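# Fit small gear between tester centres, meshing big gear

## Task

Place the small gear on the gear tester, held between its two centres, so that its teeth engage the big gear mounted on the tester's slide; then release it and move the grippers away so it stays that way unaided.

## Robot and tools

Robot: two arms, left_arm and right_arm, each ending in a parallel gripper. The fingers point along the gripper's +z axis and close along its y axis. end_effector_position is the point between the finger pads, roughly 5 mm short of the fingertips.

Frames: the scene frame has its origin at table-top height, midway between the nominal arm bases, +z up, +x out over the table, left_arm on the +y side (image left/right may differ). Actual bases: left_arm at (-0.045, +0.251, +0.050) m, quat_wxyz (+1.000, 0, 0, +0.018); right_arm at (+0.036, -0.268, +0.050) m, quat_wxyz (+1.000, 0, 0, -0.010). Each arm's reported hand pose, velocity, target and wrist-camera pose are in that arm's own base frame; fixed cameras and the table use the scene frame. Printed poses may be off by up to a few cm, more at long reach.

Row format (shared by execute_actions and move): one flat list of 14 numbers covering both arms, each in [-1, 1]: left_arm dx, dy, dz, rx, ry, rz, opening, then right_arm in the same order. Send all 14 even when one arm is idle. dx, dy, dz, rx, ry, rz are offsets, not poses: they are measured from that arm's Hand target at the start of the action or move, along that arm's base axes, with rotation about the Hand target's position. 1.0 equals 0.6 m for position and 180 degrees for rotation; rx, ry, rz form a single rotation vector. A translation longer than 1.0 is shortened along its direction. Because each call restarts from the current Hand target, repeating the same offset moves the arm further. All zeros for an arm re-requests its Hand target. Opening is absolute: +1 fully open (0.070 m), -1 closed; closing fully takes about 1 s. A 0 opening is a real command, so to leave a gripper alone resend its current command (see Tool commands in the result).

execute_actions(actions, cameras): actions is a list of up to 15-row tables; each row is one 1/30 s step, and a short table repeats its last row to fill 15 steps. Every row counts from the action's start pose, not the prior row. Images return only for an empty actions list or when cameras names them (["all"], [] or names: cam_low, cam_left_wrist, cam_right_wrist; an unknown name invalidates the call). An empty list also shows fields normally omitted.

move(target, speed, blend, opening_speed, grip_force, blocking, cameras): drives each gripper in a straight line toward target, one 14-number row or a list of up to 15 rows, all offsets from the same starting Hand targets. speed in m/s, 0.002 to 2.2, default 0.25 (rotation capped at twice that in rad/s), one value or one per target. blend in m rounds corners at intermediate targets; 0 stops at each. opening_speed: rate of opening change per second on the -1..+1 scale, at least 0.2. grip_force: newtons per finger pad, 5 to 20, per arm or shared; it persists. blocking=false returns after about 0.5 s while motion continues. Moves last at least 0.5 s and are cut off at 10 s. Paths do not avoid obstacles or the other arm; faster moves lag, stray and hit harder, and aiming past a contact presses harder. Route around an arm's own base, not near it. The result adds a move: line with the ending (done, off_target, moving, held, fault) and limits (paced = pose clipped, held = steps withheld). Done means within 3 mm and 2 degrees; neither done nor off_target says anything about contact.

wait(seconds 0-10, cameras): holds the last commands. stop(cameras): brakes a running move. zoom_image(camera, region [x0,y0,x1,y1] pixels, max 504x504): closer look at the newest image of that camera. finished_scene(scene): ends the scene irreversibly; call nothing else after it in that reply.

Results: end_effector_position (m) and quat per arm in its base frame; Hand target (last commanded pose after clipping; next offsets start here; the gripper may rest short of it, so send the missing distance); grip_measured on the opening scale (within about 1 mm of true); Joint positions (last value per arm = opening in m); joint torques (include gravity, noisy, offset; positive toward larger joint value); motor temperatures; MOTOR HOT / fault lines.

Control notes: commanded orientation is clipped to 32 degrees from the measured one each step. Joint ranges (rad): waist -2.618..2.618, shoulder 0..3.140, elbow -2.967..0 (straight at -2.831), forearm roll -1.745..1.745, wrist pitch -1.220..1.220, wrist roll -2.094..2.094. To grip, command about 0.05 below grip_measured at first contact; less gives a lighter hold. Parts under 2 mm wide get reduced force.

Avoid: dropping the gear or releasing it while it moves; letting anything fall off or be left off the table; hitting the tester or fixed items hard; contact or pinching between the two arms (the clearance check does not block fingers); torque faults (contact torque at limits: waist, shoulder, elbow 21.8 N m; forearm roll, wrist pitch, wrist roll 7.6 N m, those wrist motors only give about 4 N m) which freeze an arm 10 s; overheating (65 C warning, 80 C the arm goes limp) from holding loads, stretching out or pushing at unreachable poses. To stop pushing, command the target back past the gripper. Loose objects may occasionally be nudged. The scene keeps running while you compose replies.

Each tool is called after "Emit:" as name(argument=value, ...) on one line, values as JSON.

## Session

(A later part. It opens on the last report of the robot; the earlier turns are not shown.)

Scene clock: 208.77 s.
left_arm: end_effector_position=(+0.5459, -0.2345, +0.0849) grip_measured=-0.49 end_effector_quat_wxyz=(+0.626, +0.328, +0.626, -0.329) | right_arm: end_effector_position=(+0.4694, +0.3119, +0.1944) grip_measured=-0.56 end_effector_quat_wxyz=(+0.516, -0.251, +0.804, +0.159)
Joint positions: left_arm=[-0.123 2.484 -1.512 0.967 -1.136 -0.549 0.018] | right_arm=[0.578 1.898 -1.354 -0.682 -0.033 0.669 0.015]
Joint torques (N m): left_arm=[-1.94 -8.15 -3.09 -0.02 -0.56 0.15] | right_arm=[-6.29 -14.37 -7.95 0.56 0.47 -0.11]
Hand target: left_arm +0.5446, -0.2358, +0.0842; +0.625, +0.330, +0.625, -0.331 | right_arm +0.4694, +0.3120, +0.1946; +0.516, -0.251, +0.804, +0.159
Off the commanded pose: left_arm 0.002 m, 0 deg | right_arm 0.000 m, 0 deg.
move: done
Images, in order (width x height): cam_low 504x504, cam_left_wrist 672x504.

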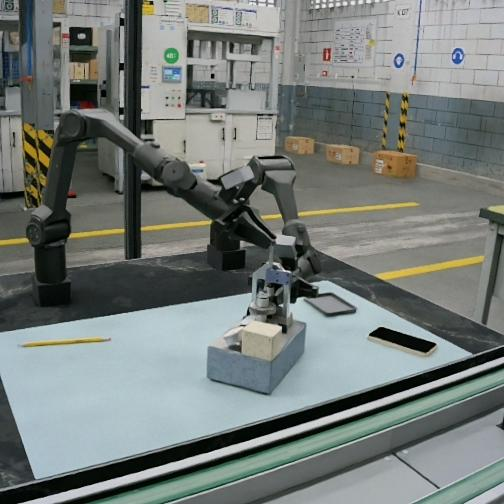

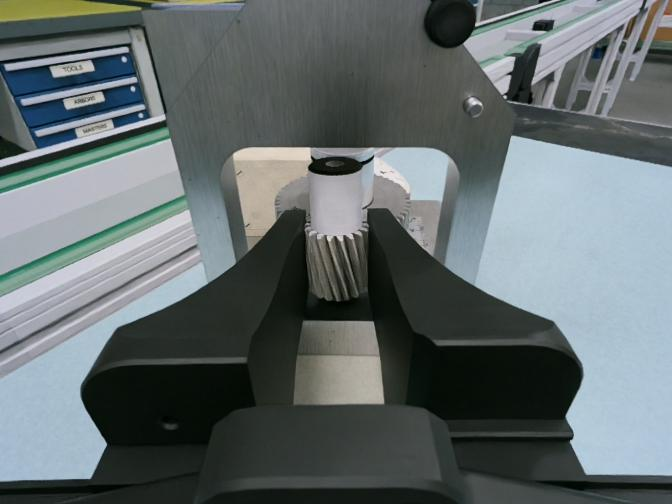

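Emit:
move(target=[[0,0,0.0105,0,0,0,-0.62,0,0,0,0,0,0,-0.65],[0.0018,-0.0028,0.0105,0,0,0,-0.62,0,0,0,0,0,0,-0.65]], speed=[0.05,0.05], cameras=["cam_left_wrist","cam_low"])

Emit:
zoom_image(camera="cam_left_wrist", region=[260, 140, 410, 330])

Emit:
zoom_image(camera="cam_low", region=[250, 260, 300, 320])

Scene clock: 217.47 s.
left_arm: end_effector_position=(+0.5456, -0.2371, +0.0907) grip_measured=-0.49 end_effector_quat_wxyz=(+0.625, +0.330, +0.626, -0.330) | right_arm: end_effector_position=(+0.4694, +0.3119, +0.1944) grip_measured=-0.56 end_effector_quat_wxyz=(+0.516, -0.251, +0.804, +0.159)
Joint positions: left_arm=[-0.128 2.471 -1.514 0.973 -1.128 -0.564 0.018] | right_arm=[0.578 1.898 -1.354 -0.682 -0.033 0.669 0.015]
Joint torques (N m): left_arm=[-0.51 -10.51 -3.77 -0.58 -0.71 0.03] | right_arm=[-6.3 -13.86 -7.75 0.56 0.41 -0.09]
Hand target: left_arm +0.5457, -0.2375, +0.0905; +0.625, +0.330, +0.625, -0.331 | right_arm +0.4694, +0.3120, +0.1946; +0.516, -0.251, +0.804, +0.159
Off the commanded pose: left_arm 0.000 m, 0 deg | right_arm 0.000 m, 0 deg.
move: done
Images, in order (width x height): cam_low 504x504, cam_left_wrist 672x504.

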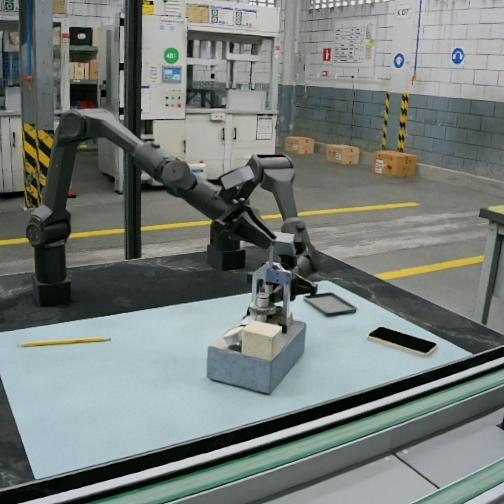

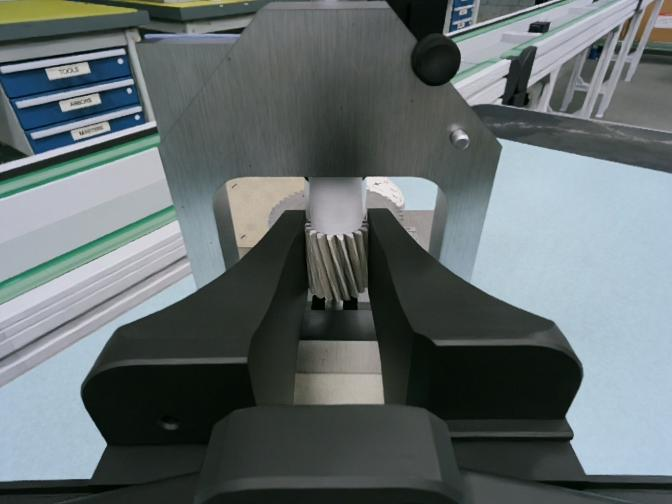

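Scaled by 2.653 from the camera's 672x504 image, which has a finer 960x720 frame.

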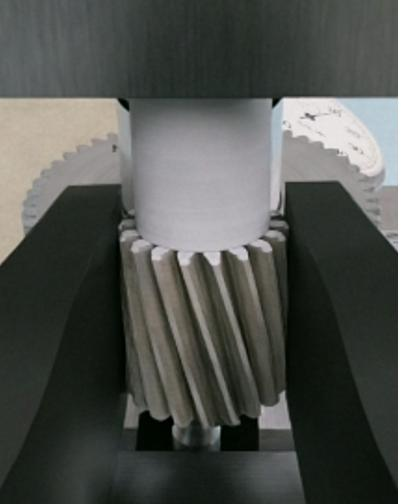

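Scaled by 8.400 from the camera's 504x504 image, which has a finer 720x720 frame.

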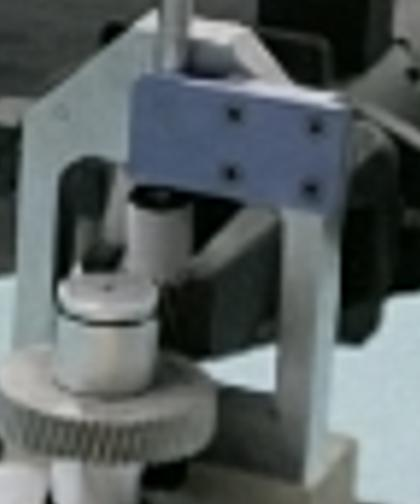

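Emit:
move(target=[0.0045,-0.004,0,-0.0229,-0.0157,0,-0.64,0,0,0,0,0,0,-0.65], speed=0.05, cameras=["cam_left_wrist","cam_low"])

Emit:
zoom_image(camera="cam_left_wrist", region=[260, 140, 410, 330])

Emit:
zoom_image(camera="cam_low", region=[250, 260, 300, 320])

Scene clock: 257.40 s.
left_arm: end_effector_position=(+0.5485, -0.2396, +0.0904) grip_measured=-0.49 end_effector_quat_wxyz=(+0.652, +0.315, +0.598, -0.345) | right_arm: end_effector_position=(+0.4694, +0.3119, +0.1944) grip_measured=-0.56 end_effector_quat_wxyz=(+0.516, -0.251, +0.804, +0.159)
Joint positions: left_arm=[-0.134 2.532 -1.549 0.909 -1.215 -0.52 0.018] | right_arm=[0.578 1.898 -1.354 -0.682 -0.033 0.669 0.015]
Joint torques (N m): left_arm=[-2.2 -10.86 -3.98 -0.38 -0.65 0.03] | right_arm=[-6.3 -13.64 -7.65 0.56 0.39 -0.08]
Hand target: left_arm +0.5484, -0.2399, +0.0905; +0.652, +0.315, +0.598, -0.345 | right_arm +0.4694, +0.3120, +0.1946; +0.516, -0.251, +0.804, +0.159
Off the commanded pose: left_arm 0.000 m, 0 deg | right_arm 0.000 m, 0 deg.
move: done
Images, in order (width x height): cam_low 504x504, cam_left_wrist 672x504.

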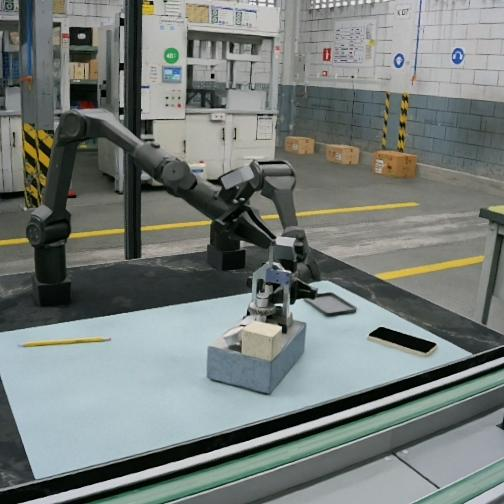

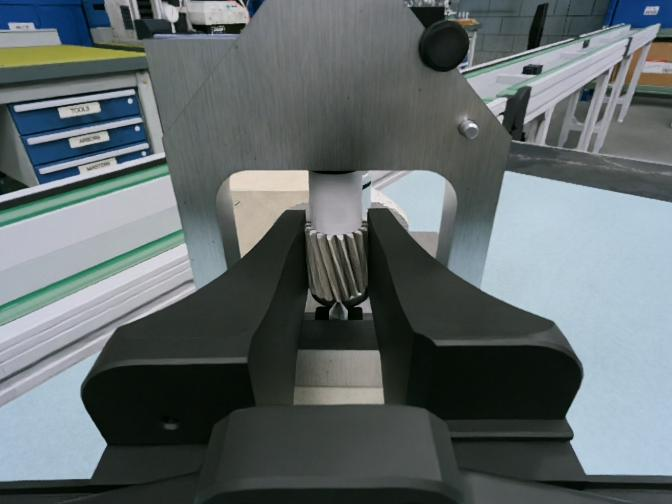

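Scaled by 2.653 from the camera's 672x504 image, which has a finer 960x720 frame.

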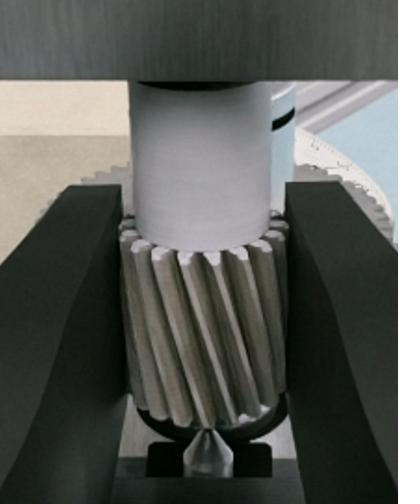

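Scaled by 8.400 from the camera's 504x504 image, which has a finer 720x720 frame.

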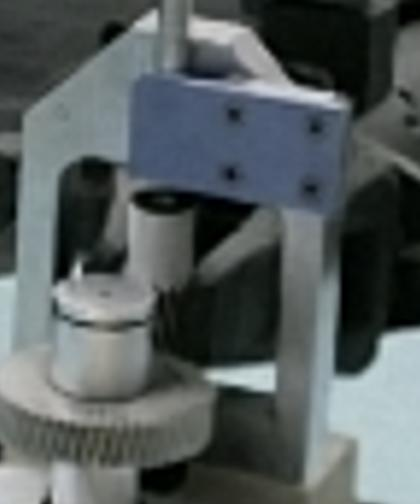

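Emit:
move(target=[[0.0008,-0.0011,-0.0125,0,0,0,-0.64,0,0,0,0,0,0,-0.65],[0.0008,-0.0011,-0.0158,0,0,0,-0.64,0,0,0,0,0,0,-0.65]], speed=[0.05,0.02], cameras=["cam_left_wrist","cam_low"])

Emit:
zoom_image(camera="cam_left_wrist", region=[260, 140, 410, 330])

Emit:
zoom_image(camera="cam_low", region=[250, 260, 300, 320])

Scene clock: 275.23 s.
left_arm: end_effector_position=(+0.5493, -0.2402, +0.0844) grip_measured=-0.49 end_effector_quat_wxyz=(+0.654, +0.316, +0.596, -0.344) | right_arm: end_effector_position=(+0.4694, +0.3119, +0.1944) grip_measured=-0.56 end_effector_quat_wxyz=(+0.516, -0.251, +0.804, +0.159)
Joint positions: left_arm=[-0.135 2.553 -1.562 0.905 -1.223 -0.507 0.018] | right_arm=[0.578 1.898 -1.354 -0.682 -0.033 0.669 0.015]
Joint torques (N m): left_arm=[-2.6 -3 -2.13 -0.26 0.37 0.36] | right_arm=[-6.31 -13.69 -7.42 0.56 0.35 -0.07]
Hand target: left_arm +0.5489, -0.2405, +0.0810; +0.652, +0.315, +0.598, -0.345 | right_arm +0.4694, +0.3120, +0.1946; +0.516, -0.251, +0.804, +0.159
Off the commanded pose: left_arm 0.003 m, 0 deg | right_arm 0.000 m, 0 deg.
move: done
Images, in order (width x height): cam_low 504x504, cam_left_wrist 672x504.

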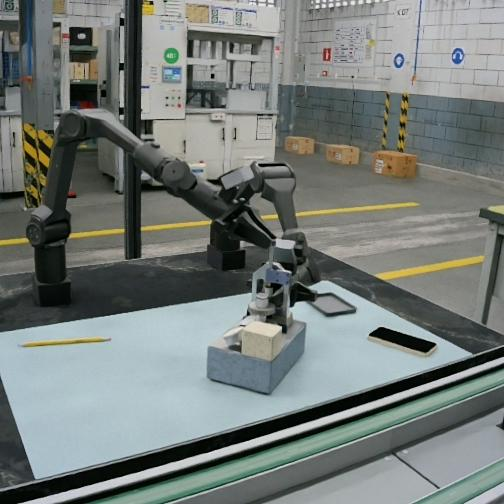

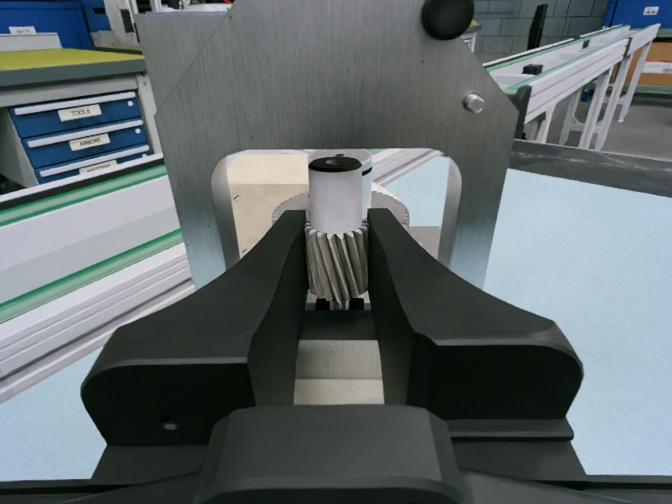

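Scaled by 2.653 from the camera's 672x504 image, which has a finer 960x720 frame.

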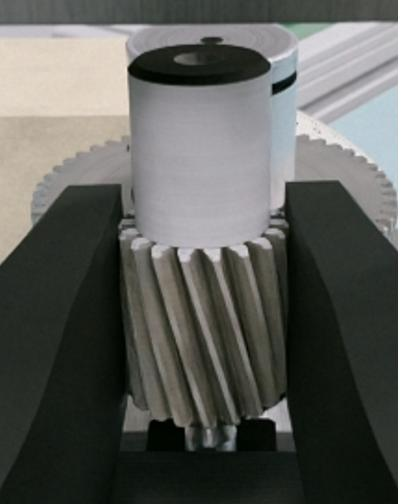

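Scaled by 8.400 from the camera's 504x504 image, which has a finer 720x720 frame.

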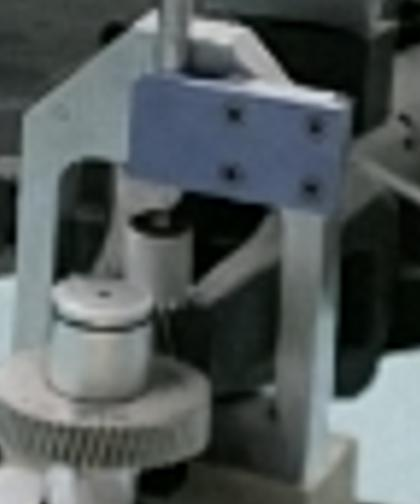

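Emit:
zoom_image(camera="cam_left_wrist", region=[300, 220, 380, 320])

Scaled by 5.040 from the camera's 672x504 image, which has a finer 960x720 frame.

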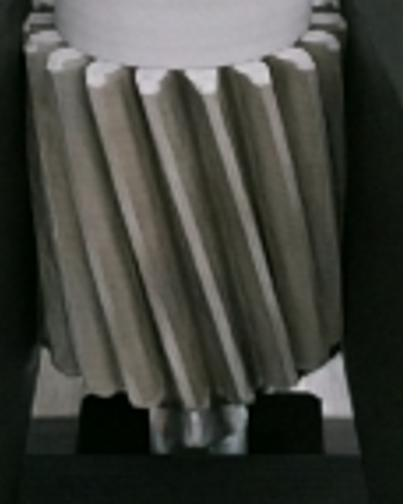

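Emit:
move(target=[[0,0,0.01,0,0,0,-0.66,0,0,0,0,0,0,-0.65],[-0.0012,0.002,0.01,0,0,0,-0.66,0,0,0,0,0,0,-0.65],[-0.0012,0.002,0.0027,0,0,0,-0.66,0,0,0,0,0,0,-0.65]], speed=[0.06,0.06,0.03], cameras=["cam_left_wrist"])

Emit:
zoom_image(camera="cam_left_wrist", region=[290, 140, 390, 320])

Scene clock: 294.80 s.
left_arm: end_effector_position=(+0.5476, -0.2402, +0.0838) grip_measured=-0.49 end_effector_quat_wxyz=(+0.652, +0.316, +0.597, -0.345) | right_arm: end_effector_position=(+0.4694, +0.3119, +0.1944) grip_measured=-0.56 end_effector_quat_wxyz=(+0.516, -0.251, +0.804, +0.159)
Joint positions: left_arm=[-0.135 2.548 -1.552 0.907 -1.223 -0.508 0.018] | right_arm=[0.578 1.898 -1.354 -0.682 -0.033 0.669 0.015]
Joint torques (N m): left_arm=[-1.15 -1.36 -0.71 0.52 0.47 0.18] | right_arm=[-6.4 -15.13 -7.2 0.56 0.45 -0.05]
Motor temperatures (°C): left_arm=[28 37 32 41 35 29] | right_arm=[40 52 34 33 27 31]
Hand target: left_arm +0.5482, -0.2393, +0.0827; +0.652, +0.315, +0.598, -0.345 | right_arm +0.4693, +0.3120, +0.1946; +0.516, -0.251, +0.804, +0.159
Off the commanded pose: left_arm 0.001 m, 0 deg | right_arm 0.000 m, 0 deg.
joint sent to its limit (left arm) — joint 5 (wrist pitch), lower limit. The joint targets still meet the commanded pose.
move: done
Images, in order (width x height): cam_left_wrist 672x504.

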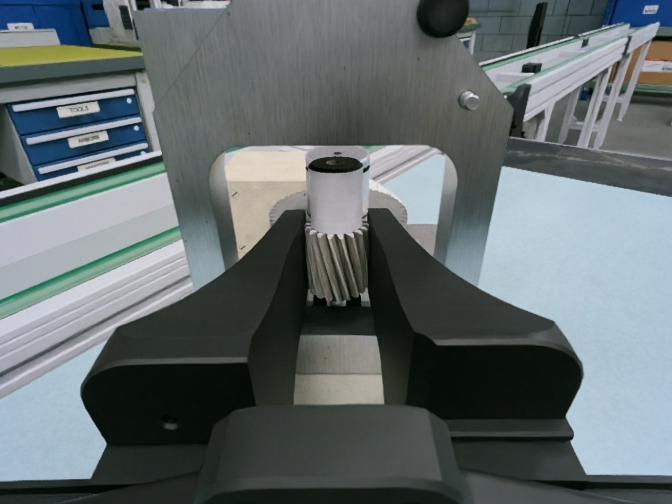

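Scaled by 2.800 from the camera's 672x504 image, which has a finer 960x720 frame.

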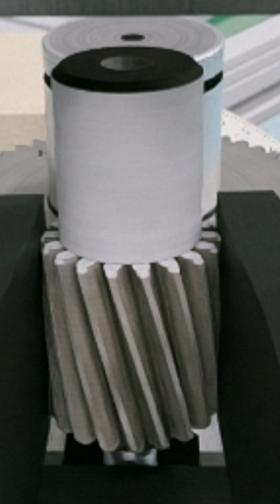

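Emit:
move(target=[[0,0,0.008,0,0,0,-0.66,0,0,0,0,0,0,-0.65],[-0.0014,0.0021,0.008,0,0,0,-0.66,0,0,0,0,0,0,-0.65],[-0.0014,0.0021,-0.0005,0,0,0,-0.66,0,0,0,0,0,0,-0.65]], speed=[0.06,0.06,0.03], cameras=["cam_left_wrist","cam_low"])

Emit:
zoom_image(camera="cam_left_wrist", region=[290, 140, 390, 320])

Emit:
zoom_image(camera="cam_low", region=[250, 260, 300, 320])

Scene clock: 300.90 s.
left_arm: end_effector_position=(+0.5473, -0.2379, +0.0835) grip_measured=-0.49 end_effector_quat_wxyz=(+0.651, +0.315, +0.599, -0.344) | right_arm: end_effector_position=(+0.4694, +0.3119, +0.1944) grip_measured=-0.56 end_effector_quat_wxyz=(+0.516, -0.251, +0.804, +0.159)
Joint positions: left_arm=[-0.131 2.544 -1.544 0.909 -1.223 -0.506 0.018] | right_arm=[0.578 1.898 -1.354 -0.682 -0.033 0.669 0.015]
Joint torques (N m): left_arm=[-0.17 -3.75 -1.57 0.04 -0.13 0.08] | right_arm=[-6.73 -15.36 -7.21 0.56 0.48 -0.04]
Hand target: left_arm +0.5473, -0.2381, +0.0824; +0.652, +0.315, +0.598, -0.345 | right_arm +0.4693, +0.3120, +0.1946; +0.516, -0.251, +0.804, +0.159
Off the commanded pose: left_arm 0.001 m, 0 deg | right_arm 0.000 m, 0 deg.
joint sent to its limit (left arm) — joint 5 (wrist pitch), lower limit. The joint targets still meet the commanded pose.
move: done
Images, in order (width x height): cam_low 504x504, cam_left_wrist 672x504.

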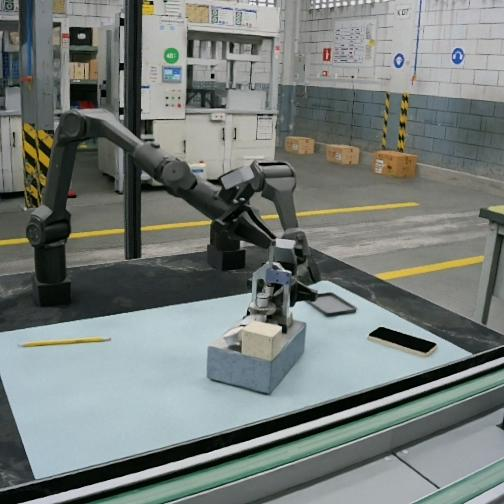

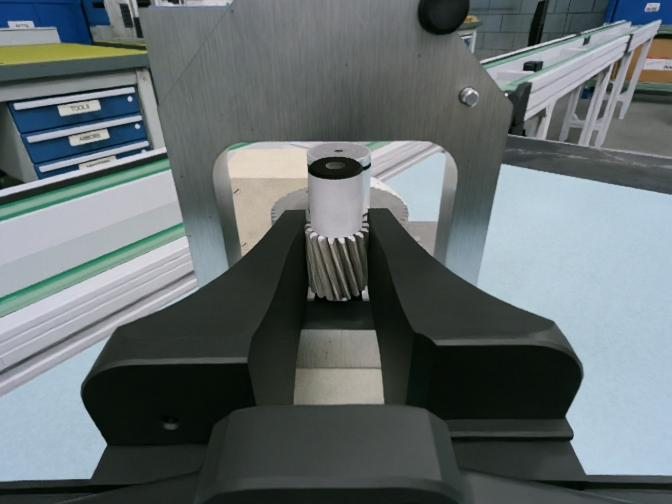

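Scaled by 2.800 from the camera's 672x504 image, which has a finer 960x720 frame.

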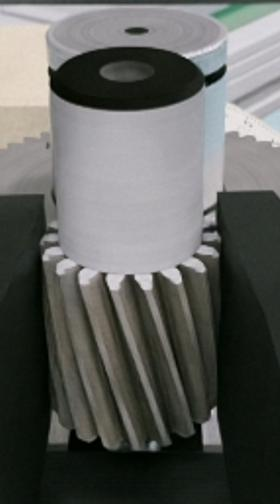

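Scaled by 8.400 from the camera's 504x504 image, which has a finer 720x720 frame.

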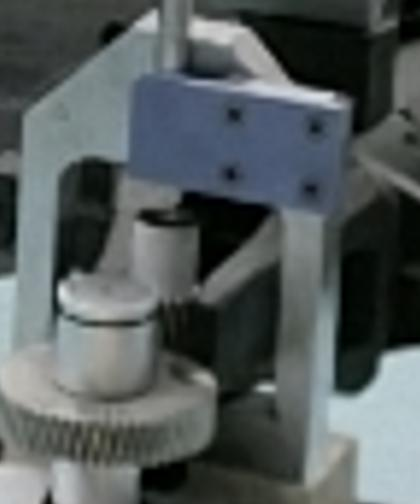

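Emit:
move(target=[0,0,-0.004,0,0,0,-0.66,0,0,0,0,0,0,-0.65], speed=[0.03], cameras=["cam_left_wrist"])

Emit:
zoom_image(camera="cam_left_wrist", region=[290, 140, 390, 320])

Scene clock: 305.67 s.
left_arm: end_effector_position=(+0.5477, -0.2378, +0.0829) grip_measured=-0.49 end_effector_quat_wxyz=(+0.652, +0.316, +0.599, -0.343) | right_arm: end_effector_position=(+0.4694, +0.3119, +0.1944) grip_measured=-0.56 end_effector_quat_wxyz=(+0.516, -0.251, +0.804, +0.159)
Joint positions: left_arm=[-0.131 2.547 -1.547 0.908 -1.223 -0.503 0.018] | right_arm=[0.578 1.898 -1.354 -0.682 -0.033 0.669 0.015]
Joint torques (N m): left_arm=[-2.16 3.07 -0.19 0.23 0.21 0.42] | right_arm=[-6.69 -14.02 -7.99 0.56 0.58 -0.04]
Hand target: left_arm +0.5473, -0.2381, +0.0800; +0.652, +0.315, +0.598, -0.345 | right_arm +0.4693, +0.3120, +0.1946; +0.516, -0.251, +0.804, +0.159
Off the commanded pose: left_arm 0.003 m, 0 deg | right_arm 0.000 m, 0 deg.
joint sent to its limit (left arm) — joint 5 (wrist pitch), lower limit. The joint targets still meet the commanded pose.
move: done
Images, in order (width x height): cam_left_wrist 672x504.

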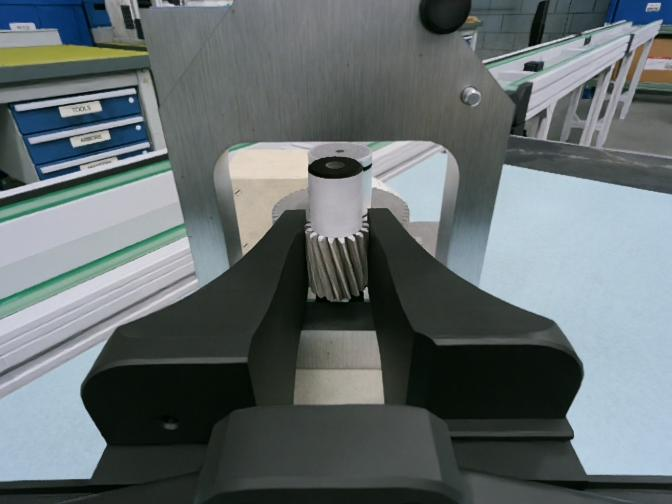

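Scaled by 2.800 from the camera's 672x504 image, which has a finer 960x720 frame.

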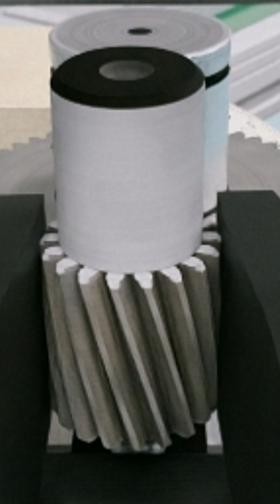

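Emit:
move(target=[0,0,0.002,0,0,0,-0.66,0,0,-0.019,0,0,0,-0.65], speed=[0.04], cameras=["cam_left_wrist","cam_low"])

Emit:
zoom_image(camera="cam_left_wrist", region=[290, 130, 390, 310])

Emit:
zoom_image(camera="cam_low", region=[250, 255, 300, 315])

Scene clock: 312.07 s.
left_arm: end_effector_position=(+0.5477, -0.2378, +0.0829) grip_measured=-0.49 end_effector_quat_wxyz=(+0.652, +0.316, +0.599, -0.343) | right_arm: end_effector_position=(+0.4696, +0.3119, +0.1838) grip_measured=-0.56 end_effector_quat_wxyz=(+0.514, -0.252, +0.804, +0.161)
Joint positions: left_arm=[-0.131 2.547 -1.547 0.908 -1.223 -0.503 0.018] | right_arm=[0.574 1.913 -1.334 -0.494 -0.065 0.479 0.015]
Joint torques (N m): left_arm=[-2.09 2.22 1.11 0.45 0.28 0.12] | right_arm=[-7.09 -11.83 -5.68 0.43 0.09 0.19]
Hand target: left_arm +0.5473, -0.2381, +0.0812; +0.652, +0.315, +0.598, -0.345 | right_arm +0.4694, +0.3120, +0.1832; +0.516, -0.251, +0.804, +0.159
Off the commanded pose: left_arm 0.002 m, 0 deg | right_arm 0.001 m, 0 deg.
joint sent to its limit (left arm) — joint 5 (wrist pitch), lower limit. The joint targets still meet the commanded pose.
move: done
Images, in order (width x height): cam_low 504x504, cam_left_wrist 672x504.

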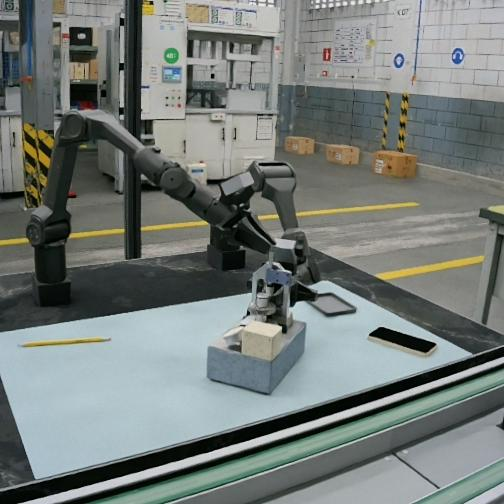

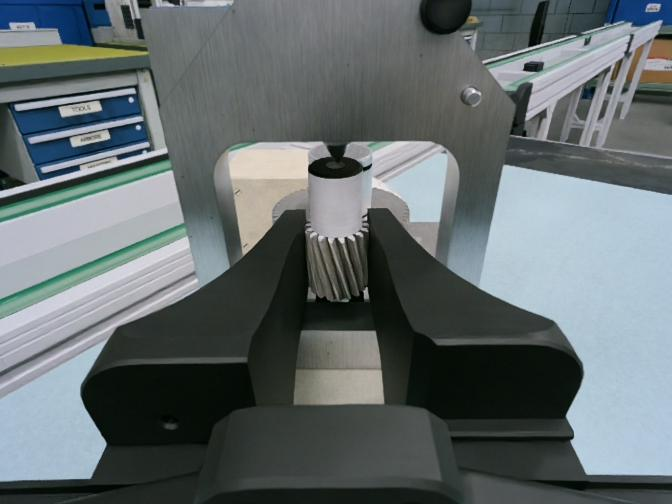

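Scaled by 2.800 from the camera's 672x504 image, which has a finer 960x720 frame.

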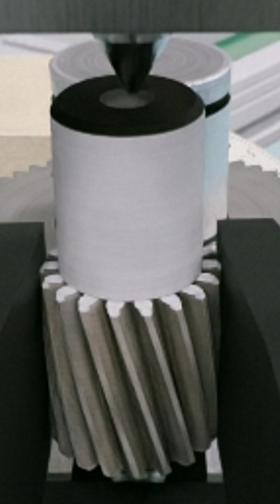

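Scaled by 8.400 from the camera's 504x504 image, which has a finer 720x720 frame.

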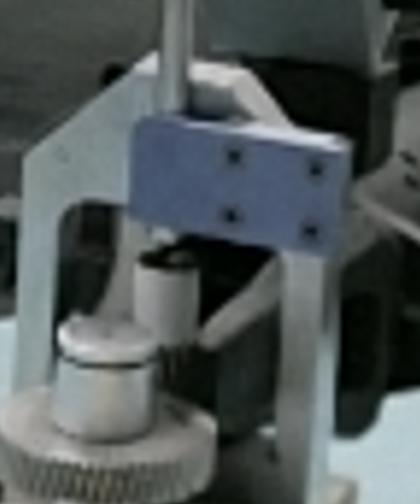

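Emit:
move(target=[0.0009,0.0008,0,0,0,0,-0.66,0,0,-0.0055,0,0,0,-0.65], speed=[0.03], cameras=["cam_left_wrist"])

Emit:
zoom_image(camera="cam_left_wrist", region=[290, 130, 390, 310])

Scene clock: 316.93 s.
left_arm: end_effector_position=(+0.5476, -0.2382, +0.0827) grip_measured=-0.49 end_effector_quat_wxyz=(+0.651, +0.316, +0.598, -0.343) | right_arm: end_effector_position=(+0.4694, +0.3121, +0.1810) grip_measured=-0.56 end_effector_quat_wxyz=(+0.516, -0.251, +0.803, +0.160)
Joint positions: left_arm=[-0.131 2.548 -1.549 0.911 -1.223 -0.506 0.018] | right_arm=[0.577 1.917 -1.324 -0.315 -0.079 0.302 0.015]
Joint torques (N m): left_arm=[0.01 2.51 0.52 0.24 0.27 -0.01] | right_arm=[-8 -7.51 -3.76 0.56 0.41 0.2]
Hand target: left_arm +0.5479, -0.2376, +0.0812; +0.652, +0.315, +0.598, -0.345 | right_arm +0.4693, +0.3120, +0.1799; +0.516, -0.251, +0.804, +0.159
Off the commanded pose: left_arm 0.002 m, 0 deg | right_arm 0.001 m, 0 deg.
joint sent to its limit (left arm) — joint 5 (wrist pitch), lower limit. The joint targets still meet the commanded pose.
move: done
Images, in order (width x height): cam_left_wrist 672x504.

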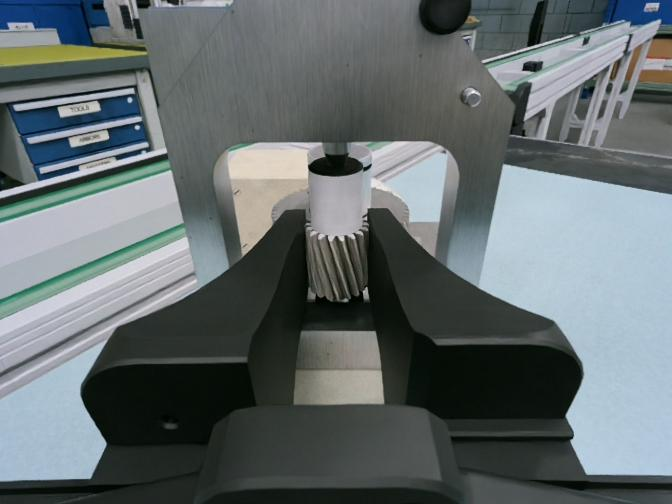

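Scaled by 2.800 from the camera's 672x504 image, which has a finer 960x720 frame.

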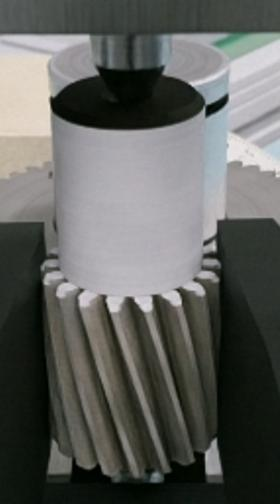

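Emit:
move(target=[0,0,0.0012,0,0,0,-0.66,0,0,-0.0117,0,0,0,-0.65], speed=[0.03], cameras=["cam_left_wrist","cam_low"])

Emit:
zoom_image(camera="cam_left_wrist", region=[290, 130, 390, 310])

Scene clock: 320.13 s.
left_arm: end_effector_position=(+0.5479, -0.2381, +0.0831) grip_measured=-0.49 end_effector_quat_wxyz=(+0.651, +0.316, +0.598, -0.344) | right_arm: end_effector_position=(+0.4698, +0.3122, +0.1771) grip_measured=-0.56 end_effector_quat_wxyz=(+0.520, -0.250, +0.801, +0.160)
Joint positions: left_arm=[-0.131 2.548 -1.55 0.91 -1.223 -0.507 0.018] | right_arm=[0.578 1.923 -1.31 -0.206 -0.107 0.192 0.015]
Joint torques (N m): left_arm=[2.96 1.91 0.37 -0.68 0.22 -0.33] | right_arm=[-8.01 5.26 2.2 0.82 3.59 -0.05]
Hand target: left_arm +0.5479, -0.2376, +0.0819; +0.652, +0.315, +0.598, -0.345 | right_arm +0.4694, +0.3120, +0.1729; +0.516, -0.251, +0.804, +0.159
Off the commanded pose: left_arm 0.001 m, 0 deg | right_arm 0.004 m, 1 deg.
joint sent to its limit (left arm) — joint 5 (wrist pitch), lower limit. The joint targets still meet the commanded pose.
move: off_target (right_arm)
Images, in order (width x height): cam_low 504x504, cam_left_wrist 672x504.

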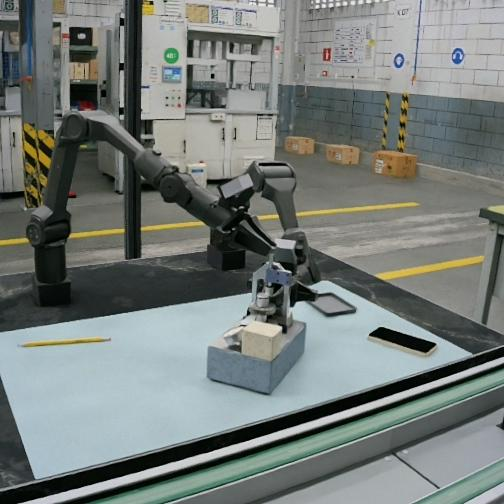

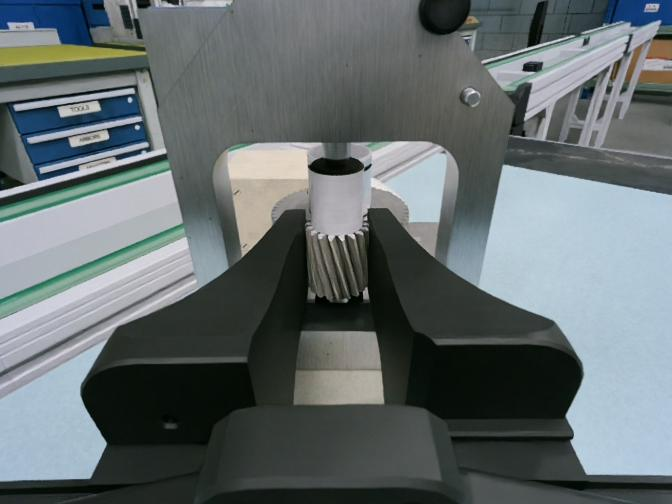

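Scaled by 2.800 from the camera's 672x504 image, which has a finer 960x720 frame.

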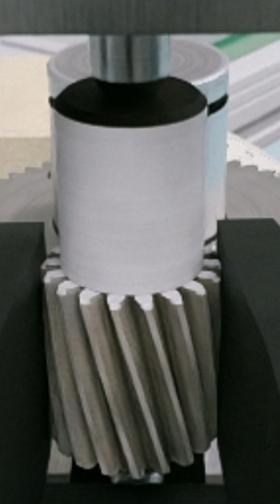

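Emit:
move(target=[[0,0,0.001,0,0,0,-0.62,0,0,0.007,0,0,0,-0.65],[0,0,0.001,0,0,0,-0.62,0,0,0.007,0,0,0,-0.2],[0,0,0.001,0,0,0,-0.32,-0.0867,-0.06,0.057,0,0,0,-0.2]], speed=[0.05,0.05,0.15], opening_speed=0.6, cameras=["all"])

Emit:
zoom_image(camera="cam_left_wrist", region=[270, 130, 410, 330])

Scene clock: 329.13 s.
left_arm: end_effector_position=(+0.5489, -0.2362, +0.0828) grip_measured=-0.32 end_effector_quat_wxyz=(+0.652, +0.313, +0.599, -0.343) | right_arm: end_effector_position=(+0.4172, +0.2761, +0.2074) grip_measured=-0.20 end_effector_quat_wxyz=(+0.516, -0.251, +0.803, +0.159)
Joint positions: left_arm=[-0.128 2.549 -1.55 0.907 -1.223 -0.508 0.024] | right_arm=[0.573 1.675 -1.092 -0.377 -0.071 0.361 0.028]
Joint torques (N m): left_arm=[0.05 1.09 1.13 0.85 0.09 0.15] | right_arm=[-0.23 -6.53 -4.76 -0.08 -1.17 0.07]
Motor temperatures (°C): left_arm=[28 33 32 36 31 29] | right_arm=[42 47 32 33 37 31]
Hand target: left_arm +0.5479, -0.2376, +0.0825; +0.652, +0.315, +0.598, -0.345 | right_arm +0.4173, +0.2760, +0.2071; +0.516, -0.251, +0.804, +0.159
Off the commanded pose: left_arm 0.002 m, 0 deg | right_arm 0.000 m, 0 deg.
joint sent to its limit (left arm) — joint 5 (wrist pitch), lower limit. The joint targets still meet the commanded pose.
move: done

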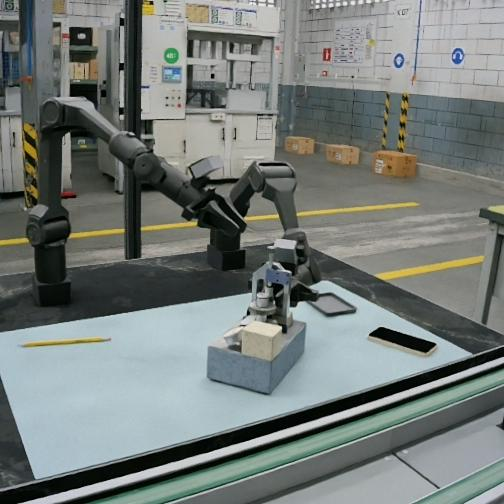

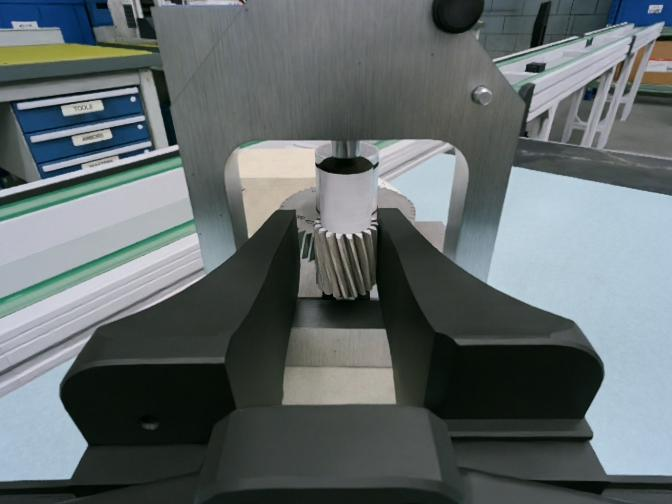

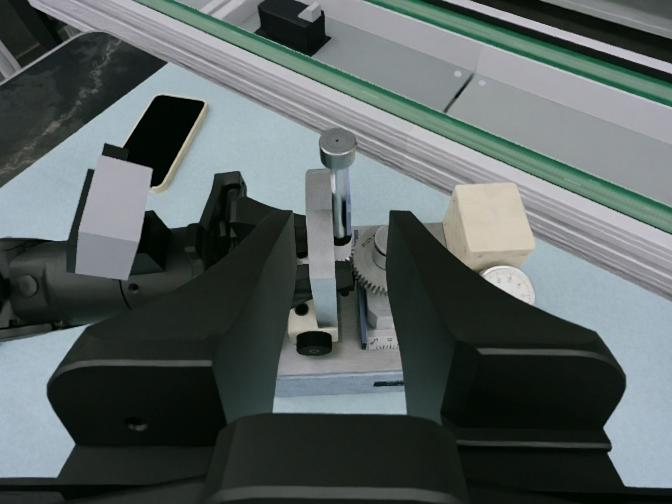

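Scaled by 2.520 from the camera's 672x504 image, which has a finer 960x720 frame.

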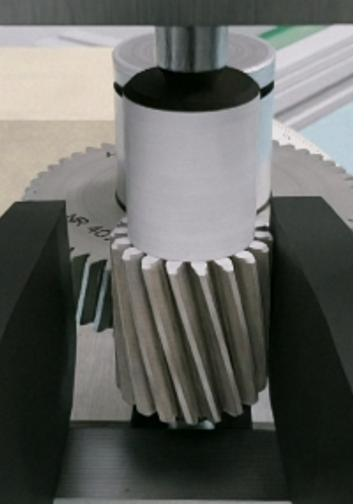

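Emit:
move(target=[[-0.0025,-0.0005,0,0,0,0,-0.3,0,0,0,0,0,0,-0.2],[-0.09,0.128,0,0,0,0,-0.3,-0.04,-0.03,0.04,0,0,0,-0.2]], speed=[0.03,0.12], cameras=["cam_left_wrist","cam_low"])

Emit:
zoom_image(camera="cam_left_wrist", region=[220, 30, 460, 270])

Emit:
zoom_image(camera="cam_low", region=[235, 245, 315, 335])

Scene clock: 337.17 s.
left_arm: end_effector_position=(+0.4938, -0.1605, +0.0819) grip_measured=-0.30 end_effector_quat_wxyz=(+0.608, +0.327, +0.656, -0.306) | right_arm: end_effector_position=(+0.3932, +0.2582, +0.2312) grip_measured=-0.20 end_effector_quat_wxyz=(+0.522, -0.246, +0.802, +0.154)
Joint positions: left_arm=[0.046 2.31 -1.168 1.071 -1.223 -0.453 0.025] | right_arm=[0.578 1.543 -1.026 -0.574 -0.012 0.561 0.028]
Joint torques (N m): left_arm=[-0.63 -9.28 -3.1 -0.53 -0.87 0.17] | right_arm=[0.06 -5.56 -3.79 0.22 -1.09 -0.18]
Motor temperatures (°C): left_arm=[29 32 32 42 31 29] | right_arm=[40 44 32 33 35 31]
Hand target: left_arm +0.4939, -0.1608, +0.0825; +0.652, +0.315, +0.598, -0.345 | right_arm +0.3933, +0.2580, +0.2311; +0.516, -0.251, +0.804, +0.159
Off the commanded pose: left_arm 0.001 m, 10 deg | right_arm 0.000 m, 1 deg.
joint sent to its limit (left arm) — joint 5 (wrist pitch), lower limit. The joint targets are off in orientation, not in position.
move: off_target (left_arm)
Images, in order (width x height): cam_low 504x504, cam_left_wrist 672x504.

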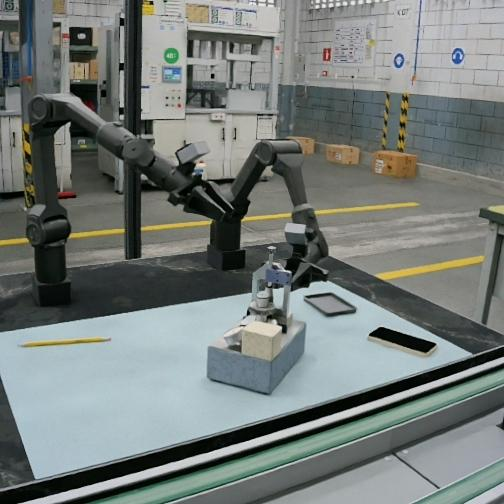

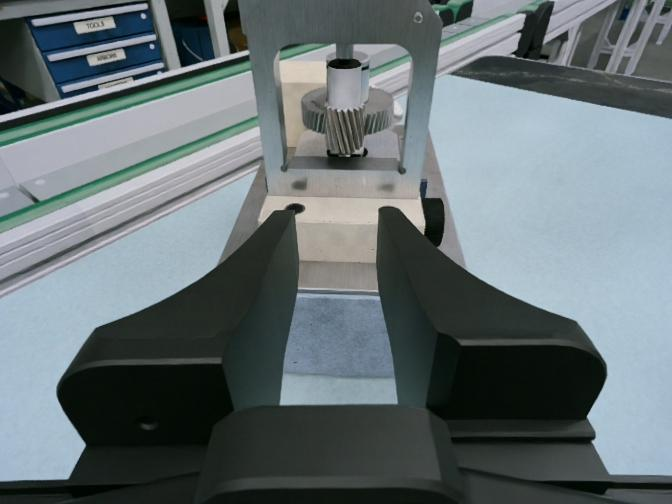

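Scaled by 2.100 from the camera's 672x504 image, which has a finer 960x720 frame.

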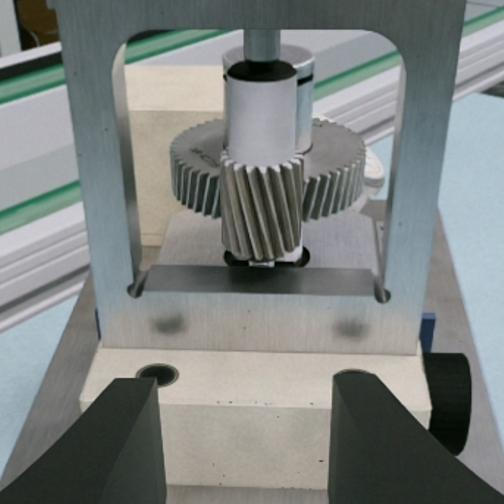

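Scaled by 5.600 from the camera's 504x504 image, which has a finer 720x720 frame.

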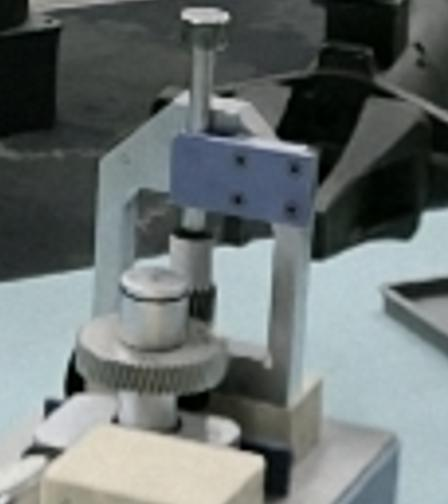

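Emit:
finished_scene(scene=2)

The scene is finished: the task was done.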